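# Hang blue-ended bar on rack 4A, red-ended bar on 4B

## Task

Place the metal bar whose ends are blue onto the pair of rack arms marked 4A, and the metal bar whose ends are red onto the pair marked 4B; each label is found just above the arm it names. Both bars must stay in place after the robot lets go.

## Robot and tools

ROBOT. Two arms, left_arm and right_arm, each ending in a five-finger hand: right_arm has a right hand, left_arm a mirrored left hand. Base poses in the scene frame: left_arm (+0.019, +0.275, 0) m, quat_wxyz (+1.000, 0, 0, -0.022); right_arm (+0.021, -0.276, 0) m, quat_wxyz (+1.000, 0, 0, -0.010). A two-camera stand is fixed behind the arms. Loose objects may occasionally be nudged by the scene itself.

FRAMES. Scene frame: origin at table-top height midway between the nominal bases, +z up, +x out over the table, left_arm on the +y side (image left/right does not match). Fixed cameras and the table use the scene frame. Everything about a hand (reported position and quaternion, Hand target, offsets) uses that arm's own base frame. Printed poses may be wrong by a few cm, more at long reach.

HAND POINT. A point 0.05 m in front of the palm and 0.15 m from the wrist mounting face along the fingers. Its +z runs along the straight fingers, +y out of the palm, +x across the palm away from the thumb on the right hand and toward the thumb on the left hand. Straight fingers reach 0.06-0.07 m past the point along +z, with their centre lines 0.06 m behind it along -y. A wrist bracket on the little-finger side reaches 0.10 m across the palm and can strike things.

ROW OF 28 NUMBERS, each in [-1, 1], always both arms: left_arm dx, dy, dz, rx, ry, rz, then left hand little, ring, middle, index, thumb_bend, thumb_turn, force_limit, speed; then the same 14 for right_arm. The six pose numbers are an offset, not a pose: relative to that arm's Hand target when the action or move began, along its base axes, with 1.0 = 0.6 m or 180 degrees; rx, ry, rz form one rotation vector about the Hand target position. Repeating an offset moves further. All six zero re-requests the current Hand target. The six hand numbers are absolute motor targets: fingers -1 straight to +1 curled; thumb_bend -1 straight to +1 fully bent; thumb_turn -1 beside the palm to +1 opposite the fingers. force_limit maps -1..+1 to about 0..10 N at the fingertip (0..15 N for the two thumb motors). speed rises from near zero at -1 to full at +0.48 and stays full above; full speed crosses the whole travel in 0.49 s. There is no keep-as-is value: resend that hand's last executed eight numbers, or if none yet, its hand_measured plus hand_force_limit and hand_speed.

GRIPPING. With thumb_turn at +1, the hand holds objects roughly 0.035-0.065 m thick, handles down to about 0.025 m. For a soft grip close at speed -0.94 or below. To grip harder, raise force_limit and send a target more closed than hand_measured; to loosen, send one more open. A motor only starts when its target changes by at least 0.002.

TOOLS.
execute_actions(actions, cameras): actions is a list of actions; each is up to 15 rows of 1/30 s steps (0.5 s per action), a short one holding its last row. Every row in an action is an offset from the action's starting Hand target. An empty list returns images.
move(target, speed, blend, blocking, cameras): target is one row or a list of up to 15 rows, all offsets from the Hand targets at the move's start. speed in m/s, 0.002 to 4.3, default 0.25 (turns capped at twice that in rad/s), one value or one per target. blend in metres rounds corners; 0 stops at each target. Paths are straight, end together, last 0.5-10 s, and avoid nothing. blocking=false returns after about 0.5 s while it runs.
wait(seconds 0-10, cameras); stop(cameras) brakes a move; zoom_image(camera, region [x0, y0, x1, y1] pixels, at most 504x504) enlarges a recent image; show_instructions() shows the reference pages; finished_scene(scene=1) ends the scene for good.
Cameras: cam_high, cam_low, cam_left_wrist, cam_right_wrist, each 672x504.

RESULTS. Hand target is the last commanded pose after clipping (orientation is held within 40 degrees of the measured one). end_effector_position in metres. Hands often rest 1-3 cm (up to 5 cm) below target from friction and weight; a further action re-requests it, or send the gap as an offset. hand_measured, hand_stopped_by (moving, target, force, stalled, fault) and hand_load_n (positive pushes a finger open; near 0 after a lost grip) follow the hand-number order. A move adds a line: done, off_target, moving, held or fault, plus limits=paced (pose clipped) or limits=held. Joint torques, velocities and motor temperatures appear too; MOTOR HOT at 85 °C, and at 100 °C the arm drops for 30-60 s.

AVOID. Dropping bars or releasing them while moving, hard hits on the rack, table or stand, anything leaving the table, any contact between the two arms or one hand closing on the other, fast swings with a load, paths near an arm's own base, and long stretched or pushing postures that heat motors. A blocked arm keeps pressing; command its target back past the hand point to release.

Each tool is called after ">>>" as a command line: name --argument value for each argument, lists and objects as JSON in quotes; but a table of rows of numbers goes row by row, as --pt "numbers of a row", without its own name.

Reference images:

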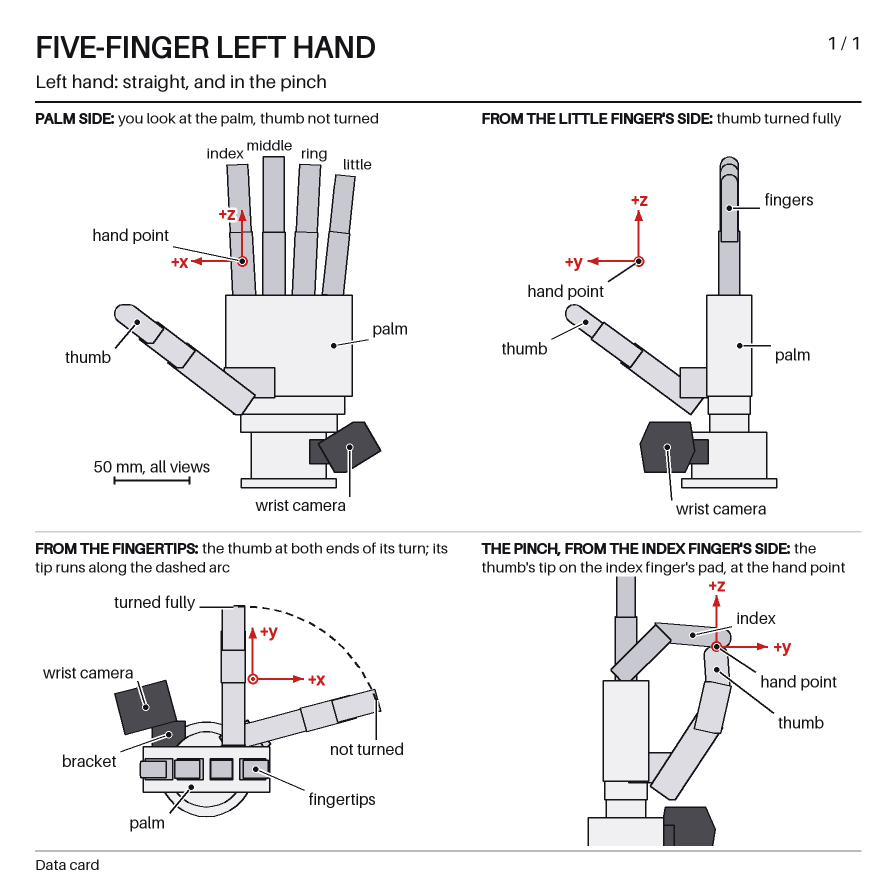

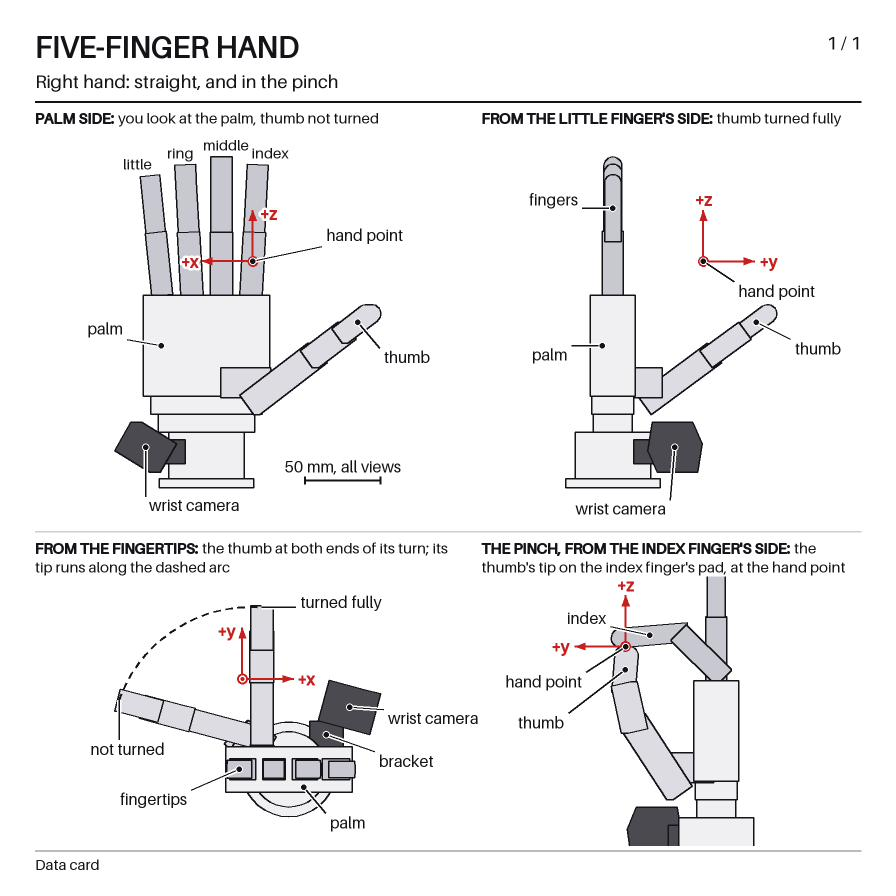

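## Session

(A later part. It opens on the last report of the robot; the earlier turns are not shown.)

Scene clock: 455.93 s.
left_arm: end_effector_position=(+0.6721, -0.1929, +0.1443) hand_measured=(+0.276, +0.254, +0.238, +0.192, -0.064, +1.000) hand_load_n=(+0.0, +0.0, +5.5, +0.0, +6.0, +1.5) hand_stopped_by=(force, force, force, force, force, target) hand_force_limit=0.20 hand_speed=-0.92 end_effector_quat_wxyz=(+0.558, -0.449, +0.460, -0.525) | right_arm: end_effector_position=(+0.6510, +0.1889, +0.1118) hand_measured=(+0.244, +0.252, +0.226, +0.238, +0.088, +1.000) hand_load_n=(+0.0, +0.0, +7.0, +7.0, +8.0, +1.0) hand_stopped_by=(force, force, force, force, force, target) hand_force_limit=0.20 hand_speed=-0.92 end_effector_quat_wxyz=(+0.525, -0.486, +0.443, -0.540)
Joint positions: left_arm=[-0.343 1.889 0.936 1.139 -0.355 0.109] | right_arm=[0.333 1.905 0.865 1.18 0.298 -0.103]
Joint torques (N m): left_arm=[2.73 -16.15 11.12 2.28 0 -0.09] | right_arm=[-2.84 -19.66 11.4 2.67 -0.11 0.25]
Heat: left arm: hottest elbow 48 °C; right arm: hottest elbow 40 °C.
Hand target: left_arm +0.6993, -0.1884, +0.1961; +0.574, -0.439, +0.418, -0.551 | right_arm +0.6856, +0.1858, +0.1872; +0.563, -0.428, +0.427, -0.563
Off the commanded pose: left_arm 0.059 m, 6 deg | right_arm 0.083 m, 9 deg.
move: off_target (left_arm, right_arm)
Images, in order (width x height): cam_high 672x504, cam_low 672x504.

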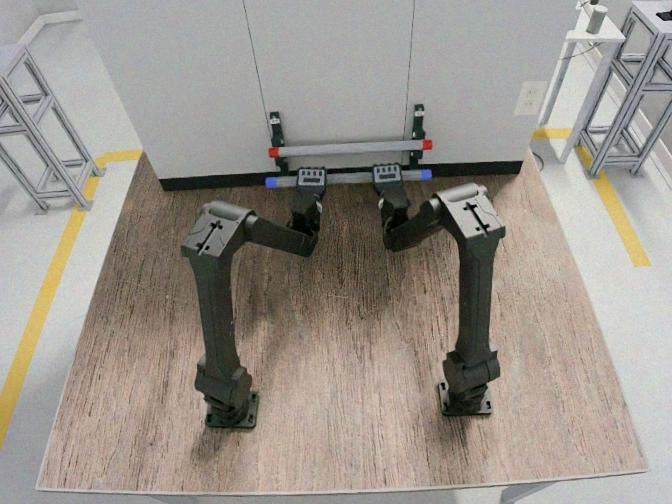

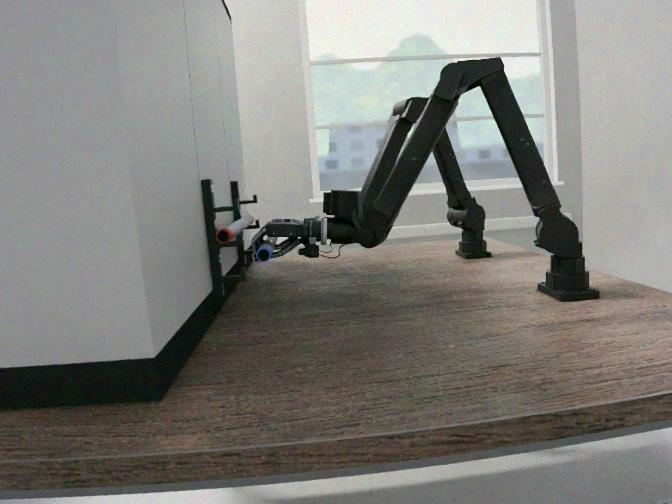

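>>> move --target '[0.042, 0.0018, -0.03, 0, 0, 0, 0.75, 0.75, 0.75, 0.75, 0.6, 1, 0.2, -0.92, 0.035, 0.0007, -0.03, 0, 0, 0, 0.65, 0.65, 0.65, 0.65, 0.5, 1, 0.2, -0.92]' --speed 0.05

Scene clock: 459.37 s.
left_arm: end_effector_position=(+0.6959, -0.1919, +0.1234) hand_measured=(+0.276, +0.254, +0.238, +0.192, -0.064, +1.000) hand_load_n=(+0.0, +0.0, +5.5, +0.0, +5.5, +1.5) hand_stopped_by=(force, force, force, force, force, target) hand_force_limit=0.20 hand_speed=-0.92 end_effector_quat_wxyz=(+0.556, -0.451, +0.464, -0.522) | right_arm: end_effector_position=(+0.6704, +0.1891, +0.1017) hand_measured=(+0.244, +0.252, +0.226, +0.238, +0.088, +1.000) hand_load_n=(-0.5, +0.0, +7.0, +6.5, +8.0, +1.5) hand_stopped_by=(force, force, force, force, force, target) hand_force_limit=0.20 hand_speed=-0.92 end_effector_quat_wxyz=(+0.525, -0.486, +0.442, -0.541)
Joint positions: left_arm=[-0.326 1.967 1.003 1.139 -0.338 0.104] | right_arm=[0.32 1.959 0.921 1.18 0.286 -0.102]
Joint torques (N m): left_arm=[2.78 -17.26 10.96 2.81 -0.02 -0.08] | right_arm=[-2.73 -19.31 11.63 3.34 -0.1 0.24]
Heat: left arm: hottest elbow 48 °C; right arm: hottest elbow 40 °C.
Hand target: left_arm +0.7245, -0.1872, +0.1782; +0.574, -0.439, +0.418, -0.551 | right_arm +0.7067, +0.1862, +0.1694; +0.563, -0.428, +0.427, -0.564
Off the commanded pose: left_arm 0.062 m, 7 deg | right_arm 0.077 m, 9 deg.
move: off_target (left_arm, right_arm)

>>> execute_actions --actions '[]' --cameras '["cam_high", "cam_low"]'

>>> zoom_image --camera "cam_low" --region '[210, 200, 310, 300]'

>>> zoom_image --camera "cam_high" --region '[250, 110, 450, 210]'

Scene clock: 460.73 s.
left_arm: end_effector_position=(+0.6961, -0.1920, +0.1237) hand_measured=(+0.276, +0.254, +0.238, +0.192, -0.064, +1.000) hand_load_n=(+0.0, +0.0, +5.5, +0.0, +6.0, +1.5) hand_stopped_by=(force, force, force, force, force, target) hand_force_limit=0.20 hand_speed=-0.92 end_effector_quat_wxyz=(+0.556, -0.451, +0.463, -0.522) | right_arm: end_effector_position=(+0.6704, +0.1891, +0.1017) hand_measured=(+0.244, +0.252, +0.226, +0.238, +0.088, +1.000) hand_load_n=(+0.0, +0.0, +7.0, +6.5, +8.5, +1.5) hand_stopped_by=(force, force, force, force, force, target) hand_force_limit=0.20 hand_speed=-0.92 end_effector_quat_wxyz=(+0.525, -0.486, +0.442, -0.541)
Joint positions: left_arm=[-0.326 1.967 1.003 1.139 -0.338 0.104] | right_arm=[0.32 1.959 0.921 1.18 0.286 -0.102]
Joint velocities: within noise
Joint torques (N m): left_arm=[2.84 -17.2 11 2.81 -0.02 -0.09] | right_arm=[-1.85 -19.84 11.54 3.3 -0.14 0.23]
Motor temperatures (°C): left_arm=[32 33 48 27 31 26] | right_arm=[30 37 40 29 29 27]
Heat: left arm: hottest elbow 48 °C; right arm: hottest elbow 40 °C.
Hand target: left_arm +0.7246, -0.1872, +0.1783; +0.574, -0.439, +0.418, -0.551 | right_arm +0.7067, +0.1863, +0.1694; +0.563, -0.428, +0.427, -0.563
Off the commanded pose: left_arm 0.062 m, 7 deg | right_arm 0.077 m, 9 deg.
Images, in order (width x height): cam_high 672x504, cam_low 672x504.

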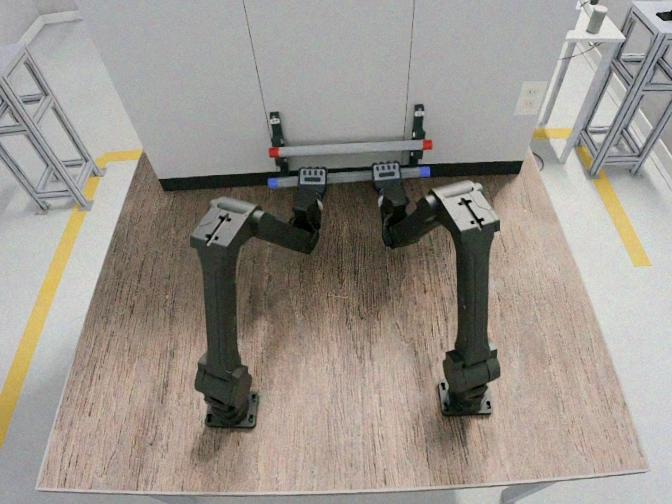

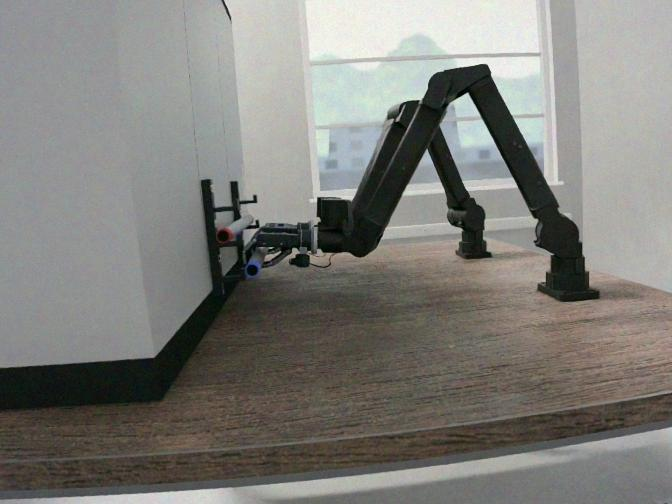

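Scaled by 5.040 from the camera's 672x504 image, which has a finer 960x720 frame.

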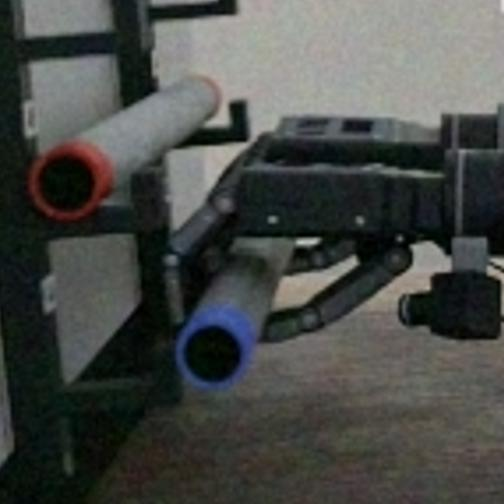

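Scaled by 2.520 from the camera's 672x504 image, which has a finer 960x720 frame.

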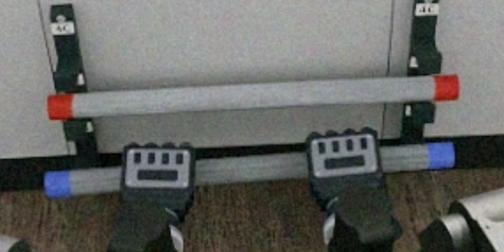

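>>> move --target '[-0.012, -0.0005, 0.037, 0, 0, 0, 0.75, 0.75, 0.75, 0.75, 0.6, 1, 0.2, -0.92, 0, 0, 0, 0, 0, 0, 0.65, 0.65, 0.65, 0.65, 0.5, 1, 0.2, -0.92]' --speed 0.04

Scene clock: 465.27 s.
left_arm: end_effector_position=(+0.6957, -0.1918, +0.1310) hand_measured=(+0.276, +0.254, +0.238, +0.192, -0.064, +1.000) hand_load_n=(+0.0, +0.0, +5.5, +0.0, +6.0, +1.5) hand_stopped_by=(force, force, force, force, force, target) hand_force_limit=0.20 hand_speed=-0.92 end_effector_quat_wxyz=(+0.555, -0.452, +0.466, -0.520) | right_arm: end_effector_position=(+0.6704, +0.1891, +0.1017) hand_measured=(+0.244, +0.252, +0.226, +0.238, +0.088, +1.000) hand_load_n=(+0.0, +0.0, +7.0, +7.0, +8.0, +1.5) hand_stopped_by=(force, force, force, force, force, target) hand_force_limit=0.20 hand_speed=-0.92 end_effector_quat_wxyz=(+0.525, -0.486, +0.443, -0.540)
Joint positions: left_arm=[-0.326 1.944 1.003 1.107 -0.339 0.104] | right_arm=[0.32 1.959 0.921 1.18 0.285 -0.101]
Joint torques (N m): left_arm=[2.43 -20.07 10.21 2.37 -0.18 -0.07] | right_arm=[-2.26 -19.02 11.64 3.32 -0.09 0.27]
Heat: left arm: hottest elbow 48 °C; right arm: hottest elbow 40 °C.
Hand target: left_arm +0.7174, -0.1875, +0.2005; +0.574, -0.439, +0.417, -0.551 | right_arm +0.7067, +0.1862, +0.1694; +0.563, -0.428, +0.427, -0.563
Off the commanded pose: left_arm 0.073 m, 7 deg | right_arm 0.077 m, 9 deg.
move: off_target (left_arm, right_arm)

>>> move --target '[0.0, 0, 0.013, 0, 0, 0, 0.75, 0.75, 0.75, 0.75, 0.6, 1, 0.2, -0.92, 0, 0, 0, 0, 0, 0, 0.65, 0.65, 0.65, 0.65, 0.5, 1, 0.2, -0.92]' --speed 0.04 --cameras '["cam_high", "cam_low"]'

>>> zoom_image --camera "cam_low" --region '[210, 200, 310, 300]'

>>> zoom_image --camera "cam_high" --region '[250, 110, 450, 210]'

Scene clock: 468.00 s.
left_arm: end_effector_position=(+0.6953, -0.1917, +0.1351) hand_measured=(+0.276, +0.254, +0.238, +0.192, -0.064, +1.000) hand_load_n=(+0.0, +0.0, +5.5, +0.0, +5.5, +1.5) hand_stopped_by=(force, force, force, force, force, target) hand_force_limit=0.20 hand_speed=-0.92 end_effector_quat_wxyz=(+0.554, -0.453, +0.468, -0.518) | right_arm: end_effector_position=(+0.6704, +0.1891, +0.1017) hand_measured=(+0.244, +0.252, +0.226, +0.238, +0.088, +1.000) hand_load_n=(+0.0, +0.0, +7.0, +6.5, +8.5, +1.5) hand_stopped_by=(force, force, force, force, force, target) hand_force_limit=0.20 hand_speed=-0.92 end_effector_quat_wxyz=(+0.526, -0.486, +0.443, -0.540)
Joint positions: left_arm=[-0.326 1.931 1.003 1.089 -0.339 0.104] | right_arm=[0.32 1.959 0.921 1.18 0.285 -0.1]
Joint torques (N m): left_arm=[2.49 -20.37 10.43 2.45 -0.18 -0.07] | right_arm=[-2.37 -19.66 11.52 3.22 -0.07 0.24]
Heat: left arm: hottest elbow 47 °C; right arm: hottest elbow 40 °C.
Hand target: left_arm +0.7174, -0.1875, +0.2083; +0.574, -0.439, +0.418, -0.551 | right_arm +0.7067, +0.1863, +0.1694; +0.563, -0.428, +0.427, -0.563
Off the commanded pose: left_arm 0.077 m, 7 deg | right_arm 0.077 m, 9 deg.
move: off_target (left_arm, right_arm)
Images, in order (width x height): cam_high 672x504, cam_low 672x504.

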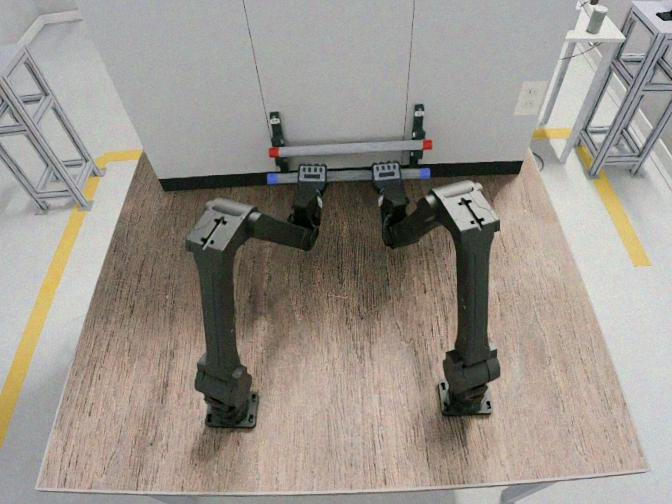

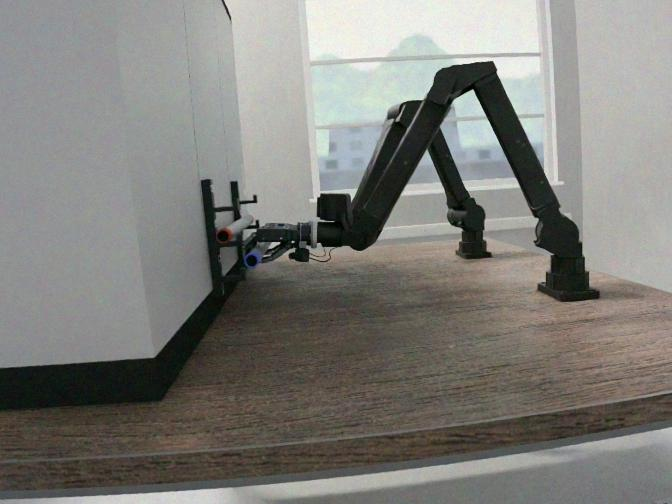

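Scaled by 5.040 from the camera's 672x504 image, which has a finer 960x720 frame.

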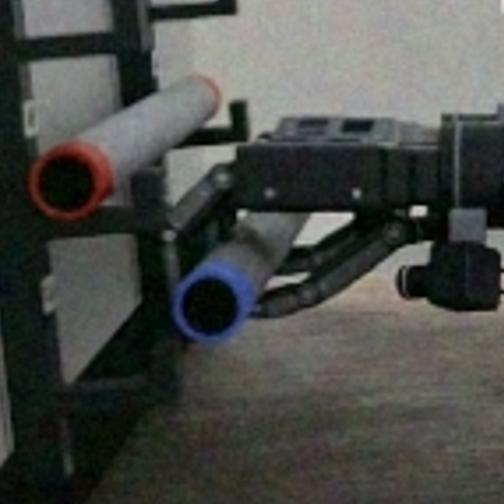

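Scaled by 2.520 from the camera's 672x504 image, which has a finer 960x720 frame.

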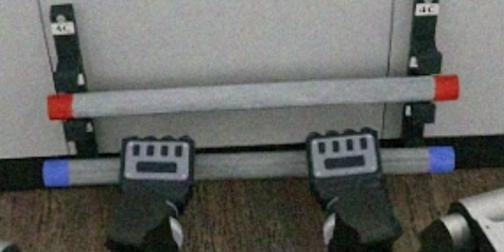

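>>> move --target '[0.025, 0.001, 0.002, 0, 0, 0, 0.75, 0.75, 0.75, 0.75, 0.6, 1, 0.2, -0.92, 0.032, 0.0006, 0.002, 0, 0, 0, 0.65, 0.65, 0.65, 0.65, 0.5, 1, 0.2, -0.92]' --speed 0.04

Scene clock: 474.47 s.
left_arm: end_effector_position=(+0.7044, -0.1912, +0.1435) hand_measured=(+0.276, +0.254, +0.238, +0.192, -0.064, +1.000) hand_load_n=(+0.0, +0.0, +5.5, +0.0, +5.5, +1.5) hand_stopped_by=(force, force, force, force, force, target) hand_force_limit=0.20 hand_speed=-0.92 end_effector_quat_wxyz=(+0.555, -0.452, +0.466, -0.519) | right_arm: end_effector_position=(+0.6913, +0.1899, +0.1079) hand_measured=(+0.244, +0.252, +0.226, +0.238, +0.088, +1.000) hand_load_n=(+0.0, +0.0, +7.0, +7.0, +8.5, +1.5) hand_stopped_by=(force, force, force, force, force, target) hand_force_limit=0.20 hand_speed=-0.92 end_effector_quat_wxyz=(+0.530, -0.479, +0.441, -0.544)
Joint positions: left_arm=[-0.32 1.931 1.031 1.066 -0.335 0.103] | right_arm=[0.31 1.985 0.982 1.163 0.277 -0.099]
Joint torques (N m): left_arm=[2.67 -18.49 11.79 2.41 0.01 -0.09] | right_arm=[-2.32 -19.43 11.78 2.78 -0.15 0.23]
Heat: left arm: hottest elbow 47 °C; right arm: hottest elbow 41 °C.
Hand target: left_arm +0.7323, -0.1870, +0.2093; +0.574, -0.439, +0.418, -0.551 | right_arm +0.7258, +0.1865, +0.1703; +0.563, -0.428, +0.427, -0.563
Off the commanded pose: left_arm 0.072 m, 7 deg | right_arm 0.072 m, 8 deg.
move: off_target (left_arm, right_arm)

>>> execute_actions --actions '[]' --cameras '["cam_high", "cam_low"]'

>>> zoom_image --camera "cam_low" --region '[210, 200, 310, 300]'

>>> zoom_image --camera "cam_high" --region '[250, 110, 450, 210]'

Scene clock: 476.73 s.
left_arm: end_effector_position=(+0.7044, -0.1912, +0.1435) hand_measured=(+0.276, +0.254, +0.238, +0.192, -0.064, +1.000) hand_load_n=(+0.0, -0.5, +5.5, +0.0, +6.0, +1.5) hand_stopped_by=(force, force, force, force, force, target) hand_force_limit=0.20 hand_speed=-0.92 end_effector_quat_wxyz=(+0.555, -0.452, +0.466, -0.519) | right_arm: end_effector_position=(+0.6913, +0.1899, +0.1079) hand_measured=(+0.244, +0.252, +0.226, +0.238, +0.088, +1.000) hand_load_n=(+0.0, +0.0, +7.0, +6.5, +8.0, +1.5) hand_stopped_by=(force, force, force, force, force, target) hand_force_limit=0.20 hand_speed=-0.92 end_effector_quat_wxyz=(+0.530, -0.479, +0.441, -0.544)
Joint positions: left_arm=[-0.32 1.931 1.031 1.066 -0.335 0.103] | right_arm=[0.31 1.985 0.982 1.163 0.277 -0.099]
Joint velocities: within noise
Joint torques (N m): left_arm=[2.73 -18.61 11.75 2.4 0 -0.1] | right_arm=[-2.37 -18.96 11.84 2.67 -0.17 0.23]
Motor temperatures (°C): left_arm=[32 34 47 27 31 26] | right_arm=[30 37 41 29 29 27]
Heat: left arm: hottest elbow 47 °C; right arm: hottest elbow 41 °C.
Hand target: left_arm +0.7323, -0.1870, +0.2093; +0.574, -0.439, +0.418, -0.551 | right_arm +0.7258, +0.1865, +0.1703; +0.563, -0.428, +0.427, -0.563
Off the commanded pose: left_arm 0.072 m, 7 deg | right_arm 0.072 m, 8 deg.
Images, in order (width x height): cam_high 672x504, cam_low 672x504.

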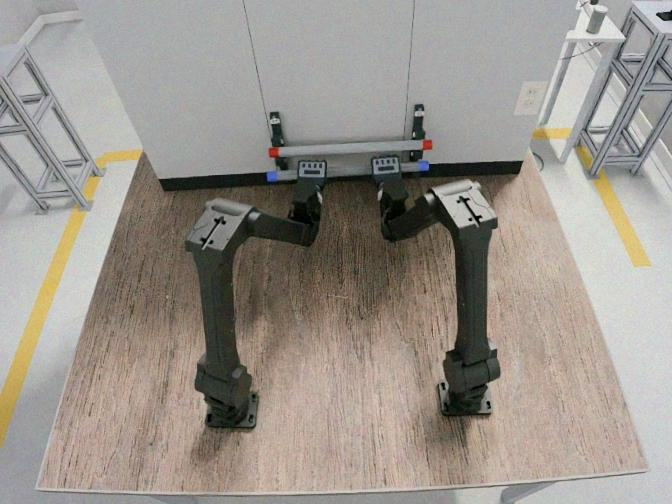

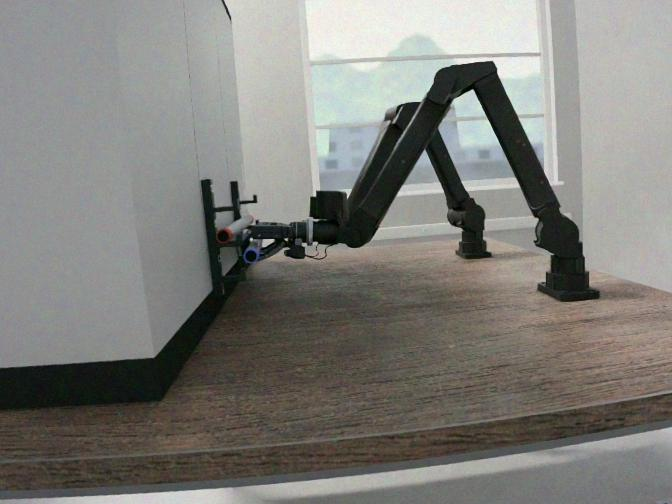

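Scaled by 5.040 from the camera's 672x504 image, which has a finer 960x720 frame.

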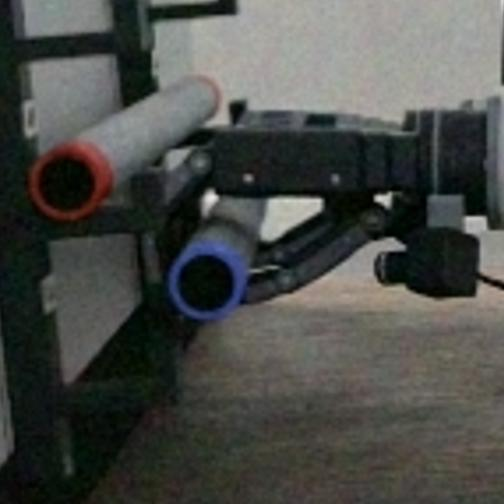

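Scaled by 2.520 from the camera's 672x504 image, which has a finer 960x720 frame.

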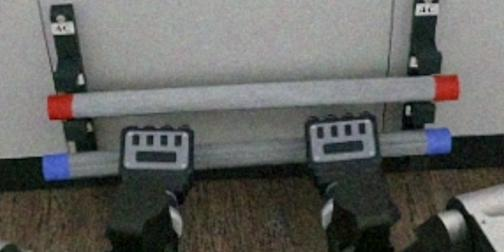

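>>> move --target '[0.022, 0.001, -0.02, 0, 0, 0, 0.75, 0.75, 0.75, 0.75, 0.6, 1, 0.2, -0.92, 0.0, 0, -0.02, 0, 0, 0, 0.65, 0.65, 0.65, 0.65, 0.5, 1, 0.2, -0.92]' --speed 0.04

Scene clock: 479.40 s.
left_arm: end_effector_position=(+0.7153, -0.1901, +0.1342) hand_measured=(+0.276, +0.254, +0.238, +0.192, -0.064, +1.000) hand_load_n=(+0.0, +0.0, +5.5, +0.0, +6.0, +1.5) hand_stopped_by=(force, force, force, force, force, target) hand_force_limit=0.20 hand_speed=-0.92 end_effector_quat_wxyz=(+0.555, -0.453, +0.467, -0.518) | right_arm: end_effector_position=(+0.6943, +0.1903, +0.1034) hand_measured=(+0.244, +0.252, +0.226, +0.238, +0.088, +1.000) hand_load_n=(+0.0, +0.0, +7.0, +6.5, +8.0, +1.5) hand_stopped_by=(force, force, force, force, force, target) hand_force_limit=0.20 hand_speed=-0.92 end_effector_quat_wxyz=(+0.530, -0.479, +0.441, -0.544)
Joint positions: left_arm=[-0.312 1.966 1.062 1.066 -0.326 0.101] | right_arm=[0.309 2.001 0.992 1.168 0.276 -0.099]
Joint torques (N m): left_arm=[2.84 -18.32 11.89 2.85 -0.02 -0.1] | right_arm=[-2.73 -18.78 11.28 3.52 -0.13 0.25]
Heat: left arm: hottest elbow 47 °C; right arm: hottest elbow 41 °C.
Hand target: left_arm +0.7455, -0.1863, +0.1975; +0.574, -0.439, +0.418, -0.551 | right_arm +0.7258, +0.1866, +0.1583; +0.563, -0.428, +0.427, -0.563
Off the commanded pose: left_arm 0.070 m, 7 deg | right_arm 0.063 m, 8 deg.
move: off_target (left_arm, right_arm)

>>> move --target '[0.022, 0.001, -0.010, 0, 0, 0, 0.75, 0.75, 0.75, 0.75, 0.6, 1, 0.2, -0.92, 0.013, 0.0002, -0.012, 0, 0, 0, 0.65, 0.65, 0.65, 0.65, 0.5, 1, 0.2, -0.92]' --speed 0.04 --cameras '["cam_high", "cam_low"]'

>>> zoom_image --camera "cam_low" --region '[210, 200, 310, 300]'

>>> zoom_image --camera "cam_high" --region '[250, 110, 450, 210]'

Scene clock: 482.87 s.
left_arm: end_effector_position=(+0.7304, -0.1888, +0.1328) hand_measured=(+0.276, +0.254, +0.238, +0.192, -0.064, +1.000) hand_load_n=(+0.0, +0.0, +5.5, +0.0, +5.5, +1.5) hand_stopped_by=(force, force, force, force, force, target) hand_force_limit=0.20 hand_speed=-0.92 end_effector_quat_wxyz=(+0.557, -0.452, +0.462, -0.521) | right_arm: end_effector_position=(+0.7050, +0.1909, +0.1025) hand_measured=(+0.244, +0.252, +0.226, +0.238, +0.088, +1.000) hand_load_n=(+0.0, +0.0, +7.0, +7.0, +8.0, +1.0) hand_stopped_by=(force, force, force, force, force, target) hand_force_limit=0.20 hand_speed=-0.92 end_effector_quat_wxyz=(+0.534, -0.473, +0.439, -0.546)
Joint positions: left_arm=[-0.302 1.999 1.106 1.066 -0.32 0.1] | right_arm=[0.304 2.028 1.024 1.178 0.274 -0.097]
Joint torques (N m): left_arm=[2.55 -18.37 11.88 2.58 0.03 -0.1] | right_arm=[-2.49 -19.25 10.71 3.29 -0.21 0.24]
Heat: left arm: hottest elbow 49 °C; right arm: hottest elbow 42 °C.
Hand target: left_arm +0.7588, -0.1857, +0.1913; +0.574, -0.439, +0.418, -0.551 | right_arm +0.7336, +0.1867, +0.1513; +0.563, -0.428, +0.427, -0.563
Off the commanded pose: left_arm 0.065 m, 7 deg | right_arm 0.057 m, 7 deg.
move: off_target (left_arm, right_arm)
Images, in order (width x height): cam_high 672x504, cam_low 672x504.

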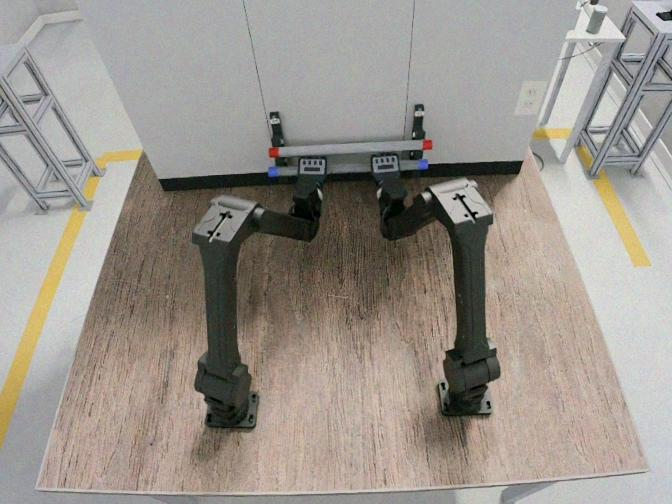

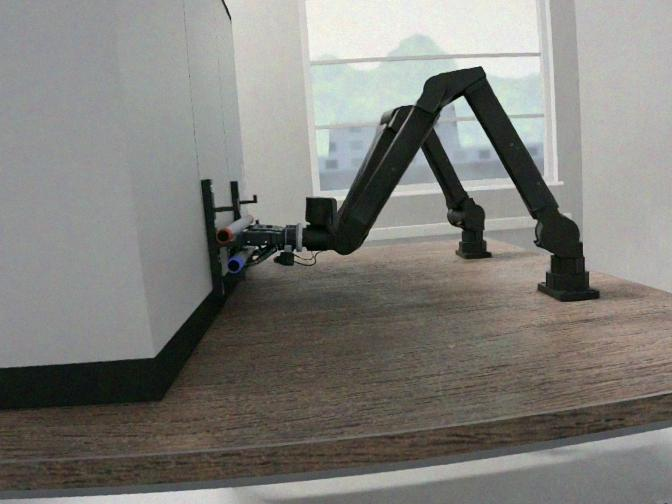

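Scaled by 5.040 from the camera's 672x504 image, which has a finer 960x720 frame.

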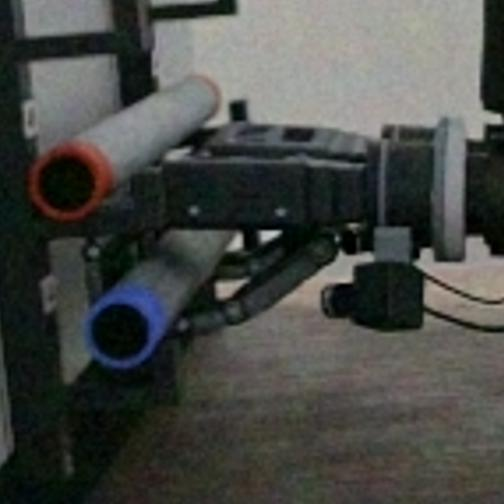

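Scaled by 2.520 from the camera's 672x504 image, which has a finer 960x720 frame.

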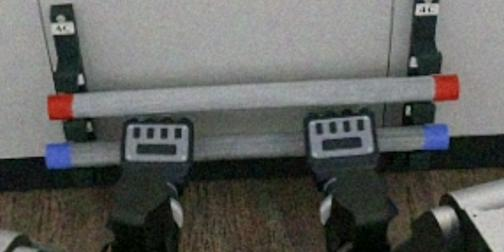

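>>> move --target '[0.0, 0, -0.025, 0, 0, 0, 0.75, 0.75, 0.75, 0.75, 0.6, 1, 0.2, -0.92, 0.0, 0, -0.03, 0, 0, 0, 0.65, 0.65, 0.65, 0.65, 0.5, 1, 0.2, -0.92]' --speed 0.04

Scene clock: 485.60 s.
left_arm: end_effector_position=(+0.7348, -0.1889, +0.1231) hand_measured=(+0.276, +0.254, +0.238, +0.192, -0.064, +1.000) hand_load_n=(+1.0, +0.5, +6.0, +0.0, +5.5, +1.5) hand_stopped_by=(force, force, force, force, force, target) hand_force_limit=0.20 hand_speed=-0.92 end_effector_quat_wxyz=(+0.555, -0.455, +0.465, -0.519) | right_arm: end_effector_position=(+0.7088, +0.1903, +0.0898) hand_measured=(+0.244, +0.252, +0.226, +0.238, +0.088, +1.000) hand_load_n=(+0.0, +0.0, +7.5, +7.0, +8.0, +1.0) hand_stopped_by=(force, force, force, force, force, target) hand_force_limit=0.20 hand_speed=-0.92 end_effector_quat_wxyz=(+0.536, -0.470, +0.438, -0.548)
Joint positions: left_arm=[-0.3 2.022 1.119 1.066 -0.319 0.096] | right_arm=[0.302 2.069 1.037 1.215 0.274 -0.097]
Joint torques (N m): left_arm=[2.37 -17.85 10.74 3.9 -0.04 -0.08] | right_arm=[-2.08 -18.78 10.1 3.11 -0.2 0.22]
Heat: left arm: hottest elbow 49 °C; right arm: hottest elbow 42 °C.
Hand target: left_arm +0.7587, -0.1858, +0.1763; +0.574, -0.439, +0.418, -0.551 | right_arm +0.7337, +0.1867, +0.1334; +0.563, -0.428, +0.427, -0.564
Off the commanded pose: left_arm 0.058 m, 7 deg | right_arm 0.050 m, 6 deg.
move: off_target (left_arm, right_arm)

>>> execute_actions --actions '[]'

>>> zoom_image --camera "cam_low" --region '[210, 200, 310, 300]'

>>> zoom_image --camera "cam_high" --region '[250, 110, 450, 210]'

Scene clock: 486.87 s.
left_arm: end_effector_position=(+0.7348, -0.1889, +0.1231) hand_measured=(+0.276, +0.254, +0.238, +0.192, -0.064, +1.000) hand_load_n=(+1.0, +0.0, +6.0, +0.0, +5.5, +1.0) hand_stopped_by=(force, force, force, force, force, target) hand_force_limit=0.20 hand_speed=-0.92 end_effector_quat_wxyz=(+0.555, -0.455, +0.465, -0.519) | right_arm: end_effector_position=(+0.7088, +0.1903, +0.0898) hand_measured=(+0.244, +0.252, +0.226, +0.238, +0.088, +1.000) hand_load_n=(+0.0, +0.0, +7.0, +7.0, +8.5, +1.0) hand_stopped_by=(force, force, force, force, force, target) hand_force_limit=0.20 hand_speed=-0.92 end_effector_quat_wxyz=(+0.536, -0.470, +0.438, -0.548)
Joint positions: left_arm=[-0.3 2.022 1.119 1.066 -0.319 0.096] | right_arm=[0.302 2.069 1.037 1.215 0.274 -0.097]
Joint velocities: within noise
Joint torques (N m): left_arm=[2.37 -17.85 10.73 3.92 -0.04 -0.07] | right_arm=[-2.67 -19.19 9.96 3.37 -0.12 0.22]
Motor temperatures (°C): left_arm=[32 35 49 27 30 26] | right_arm=[30 37 43 29 29 27]
Heat: left arm: hottest elbow 49 °C; right arm: hottest elbow 43 °C.
Hand target: left_arm +0.7587, -0.1858, +0.1763; +0.574, -0.439, +0.418, -0.551 | right_arm +0.7337, +0.1867, +0.1334; +0.563, -0.428, +0.427, -0.564
Off the commanded pose: left_arm 0.058 m, 7 deg | right_arm 0.050 m, 6 deg.

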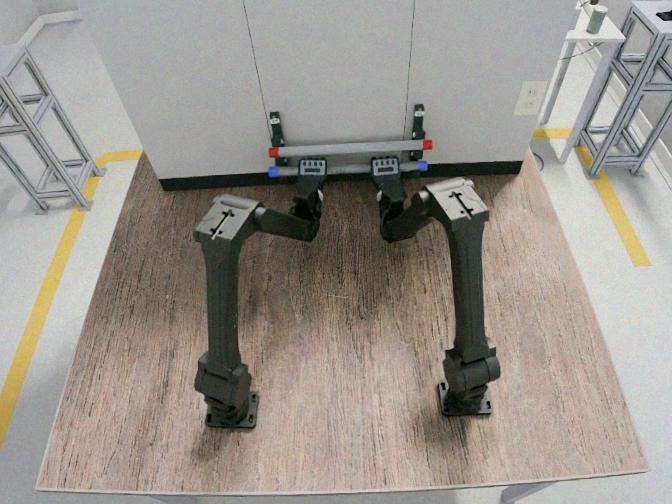

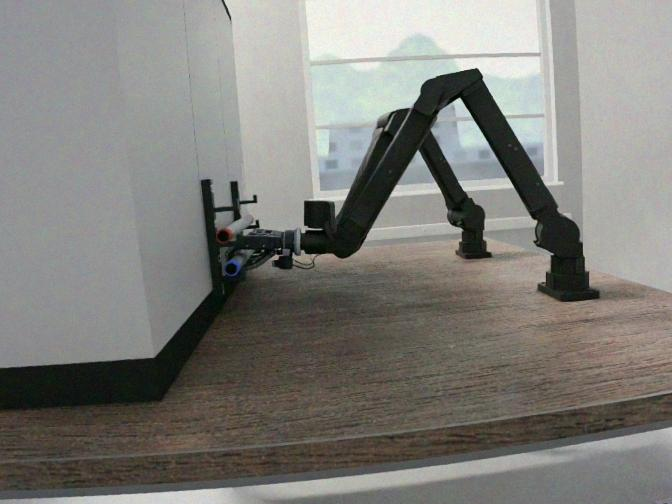

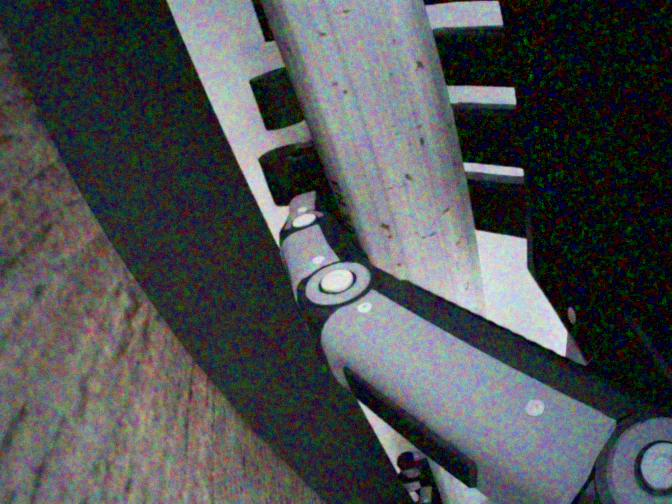

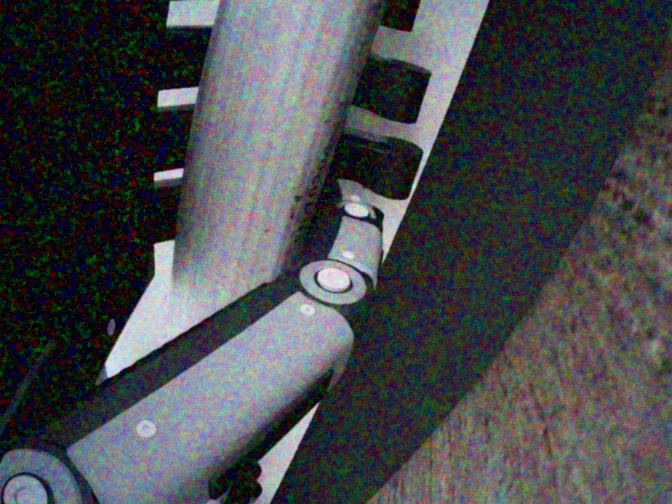

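Scaled by 5.040 from the camera's 672x504 image, which has a finer 960x720 frame.

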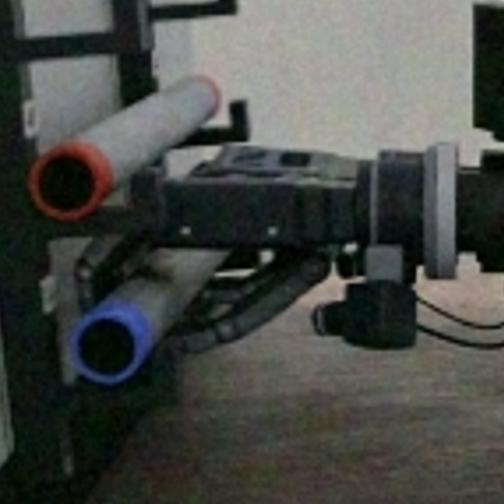

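Scaled by 2.520 from the camera's 672x504 image, which has a finer 960x720 frame.

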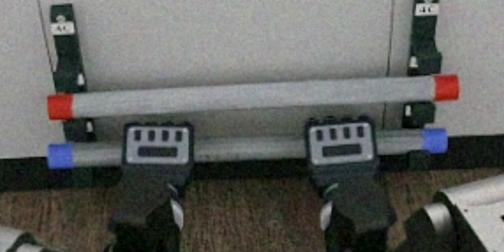

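>>> move --target '[-0.005, 0, -0.02, 0, 0, 0, 0.75, 0.75, 0.75, 0.75, 0.6, 1, 0.2, -0.92, -0.003, 0, -0.02, 0, 0, 0, 0.65, 0.65, 0.65, 0.65, 0.5, 1, 0.2, -0.92]' --speed 0.04 --cameras '["cam_low", "cam_high"]'

>>> zoom_image --camera "cam_low" --region '[210, 200, 310, 300]'

>>> zoom_image --camera "cam_high" --region '[250, 110, 450, 210]'

Scene clock: 490.30 s.
left_arm: end_effector_position=(+0.7360, -0.1896, +0.1182) hand_measured=(+0.276, +0.254, +0.238, +0.192, -0.064, +1.000) hand_load_n=(+1.5, +0.0, +6.0, +0.0, +5.5, +1.0) hand_stopped_by=(force, force, force, force, force, target) hand_force_limit=0.20 hand_speed=-0.92 end_effector_quat_wxyz=(+0.555, -0.454, +0.460, -0.524) | right_arm: end_effector_position=(+0.7094, +0.1905, +0.0877) hand_measured=(+0.244, +0.252, +0.226, +0.238, +0.088, +1.000) hand_load_n=(+0.0, +0.0, +7.5, +7.0, +8.0, +1.0) hand_stopped_by=(force, force, force, force, force, target) hand_force_limit=0.20 hand_speed=-0.92 end_effector_quat_wxyz=(+0.541, -0.464, +0.435, -0.551)
Joint positions: left_arm=[-0.3 2.041 1.122 1.093 -0.318 0.091] | right_arm=[0.302 2.085 1.04 1.246 0.274 -0.097]
Joint torques (N m): left_arm=[2.32 -17.67 9.8 4 -0.12 -0.01] | right_arm=[-2.14 -18.26 9.72 2.97 -0.11 0.26]
Heat: left arm: hottest elbow 49 °C; right arm: hottest elbow 43 °C.
Hand target: left_arm +0.7557, -0.1858, +0.1645; +0.574, -0.439, +0.418, -0.551 | right_arm +0.7318, +0.1866, +0.1212; +0.563, -0.428, +0.427, -0.563
Off the commanded pose: left_arm 0.050 m, 6 deg | right_arm 0.041 m, 5 deg.
move: off_target (left_arm, right_arm)
Images, in order (width x height): cam_high 672x504, cam_low 672x504.

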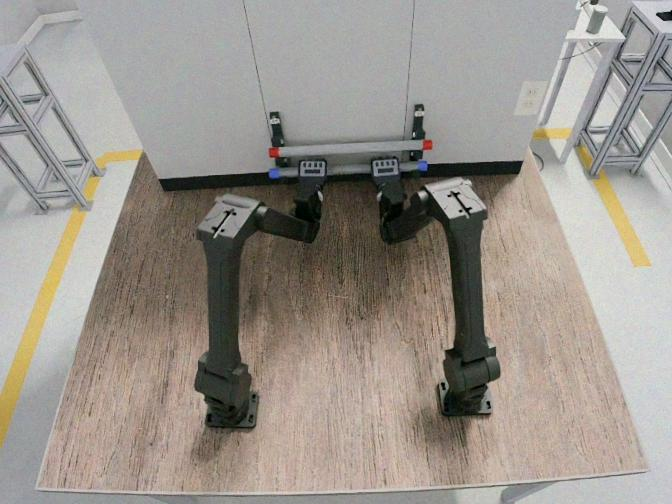

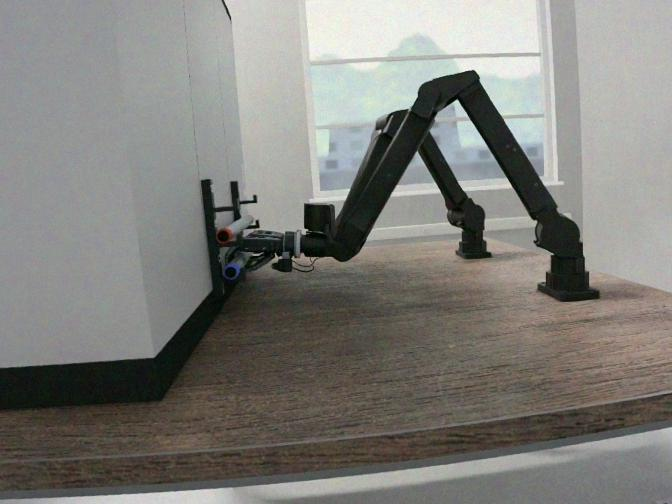

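Scaled by 5.040 from the camera's 672x504 image, which has a finer 960x720 frame.

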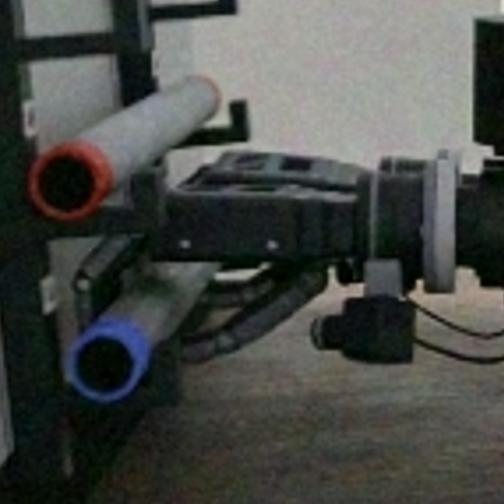

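Scaled by 2.520 from the camera's 672x504 image, which has a finer 960x720 frame.

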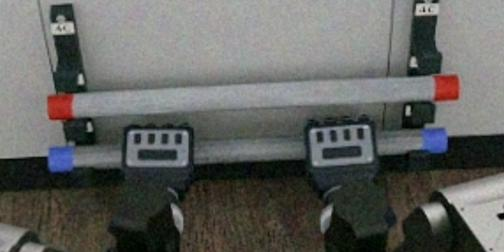

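>>> move --target '[-0.006, 0, -0.02, 0, 0, 0, 0.75, 0.75, 0.75, 0.75, 0.6, 1, 0.2, -0.92, -0.006, 0, -0.02, 0, 0, 0, 0.65, 0.65, 0.65, 0.65, 0.5, 1, 0.2, -0.92]' --speed 0.04 --cameras '["cam_low", "cam_high"]'

>>> zoom_image --camera "cam_low" --region '[210, 200, 310, 300]'

>>> zoom_image --camera "cam_high" --region '[250, 110, 450, 210]'

Scene clock: 493.70 s.
left_arm: end_effector_position=(+0.7363, -0.1897, +0.1182) hand_measured=(+0.276, +0.254, +0.238, +0.192, -0.064, +1.000) hand_load_n=(+1.0, +0.0, +5.5, +0.0, +5.5, +1.0) hand_stopped_by=(force, force, force, force, force, target) hand_force_limit=0.20 hand_speed=-0.92 end_effector_quat_wxyz=(+0.559, -0.450, +0.452, -0.530) | right_arm: end_effector_position=(+0.7090, +0.1903, +0.0874) hand_measured=(+0.244, +0.252, +0.226, +0.238, +0.088, +1.000) hand_load_n=(+0.0, +0.0, +7.5, +7.0, +7.5, +1.0) hand_stopped_by=(force, force, force, force, force, target) hand_force_limit=0.20 hand_speed=-0.92 end_effector_quat_wxyz=(+0.547, -0.456, +0.431, -0.554)
Joint positions: left_arm=[-0.3 2.054 1.122 1.128 -0.318 0.091] | right_arm=[0.302 2.1 1.04 1.283 0.274 -0.097]
Joint torques (N m): left_arm=[2.14 -17.03 9.06 3.75 -0.16 0] | right_arm=[-1.79 -17.96 9.18 2.76 -0.07 0.25]
Heat: left arm: hottest elbow 49 °C; right arm: hottest elbow 43 °C.
Hand target: left_arm +0.7521, -0.1859, +0.1526; +0.574, -0.439, +0.418, -0.551 | right_arm +0.7282, +0.1866, +0.1091; +0.563, -0.428, +0.427, -0.563
Off the commanded pose: left_arm 0.038 m, 5 deg | right_arm 0.029 m, 4 deg.
move: off_target (left_arm, right_arm)
Images, in order (width x height): cam_high 672x504, cam_low 672x504.

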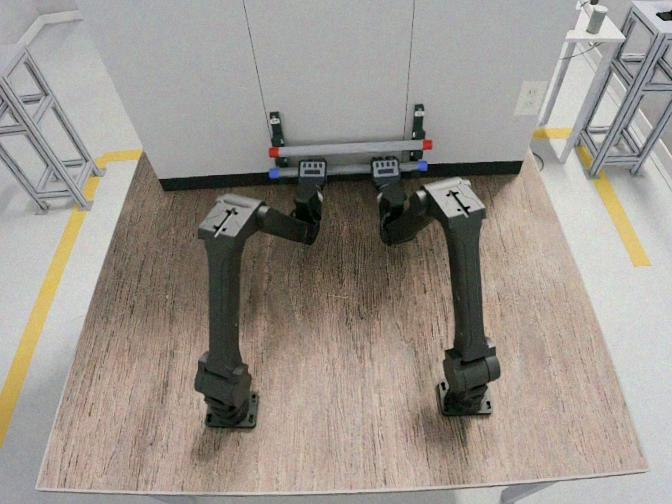

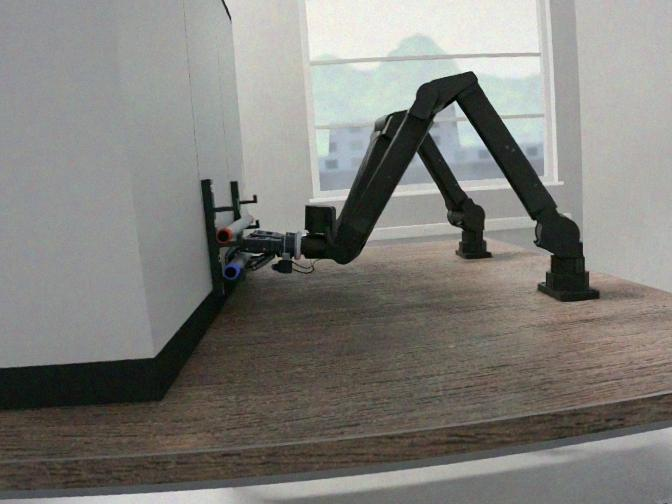

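Scaled by 5.040 from the camera's 672x504 image, which has a finer 960x720 frame.

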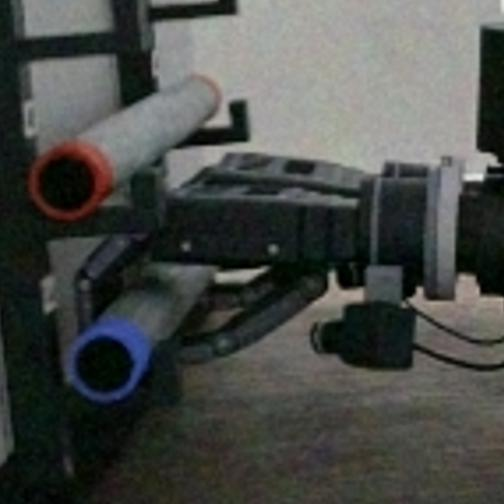

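Scaled by 2.520 from the camera's 672x504 image, which has a finer 960x720 frame.

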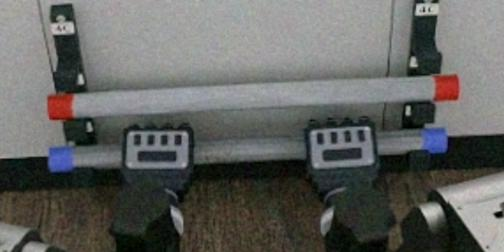

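>>> move --target '[-0.006, 0, -0.02, 0, 0, 0, 0.75, 0.75, 0.75, 0.75, 0.6, 1, 0.2, -0.92, -0.006, 0, -0.015, 0, 0, 0, 0.65, 0.65, 0.65, 0.65, 0.5, 1, 0.2, -0.92]' --speed 0.04

Scene clock: 496.37 s.
left_arm: end_effector_position=(+0.7363, -0.1895, +0.1176) hand_measured=(+0.276, +0.254, +0.238, +0.192, -0.064, +1.000) hand_load_n=(+1.0, +0.0, +5.5, +0.0, +5.0, +1.0) hand_stopped_by=(force, force, force, force, force, target) hand_force_limit=0.20 hand_speed=-0.92 end_effector_quat_wxyz=(+0.562, -0.447, +0.444, -0.536) | right_arm: end_effector_position=(+0.7085, +0.1899, +0.0860) hand_measured=(+0.244, +0.252, +0.226, +0.238, +0.088, +1.000) hand_load_n=(+0.0, +0.0, +7.5, +7.0, +7.5, +0.5) hand_stopped_by=(force, force, force, force, force, target) hand_force_limit=0.20 hand_speed=-0.92 end_effector_quat_wxyz=(+0.551, -0.450, +0.429, -0.557)
Joint positions: left_arm=[-0.3 2.068 1.122 1.165 -0.32 0.091] | right_arm=[0.302 2.113 1.04 1.312 0.275 -0.096]
Joint torques (N m): left_arm=[1.96 -16.56 8.32 3.4 -0.18 0] | right_arm=[-2.14 -17.2 8.72 2.56 -0.04 0.24]
Heat: left arm: hottest elbow 49 °C; right arm: hottest elbow 43 °C.
Hand target: left_arm +0.7485, -0.1858, +0.1403; +0.574, -0.439, +0.418, -0.551 | right_arm +0.7246, +0.1867, +0.1002; +0.563, -0.428, +0.427, -0.563
Off the commanded pose: left_arm 0.026 m, 4 deg | right_arm 0.022 m, 3 deg.
move: off_target (left_arm, right_arm)


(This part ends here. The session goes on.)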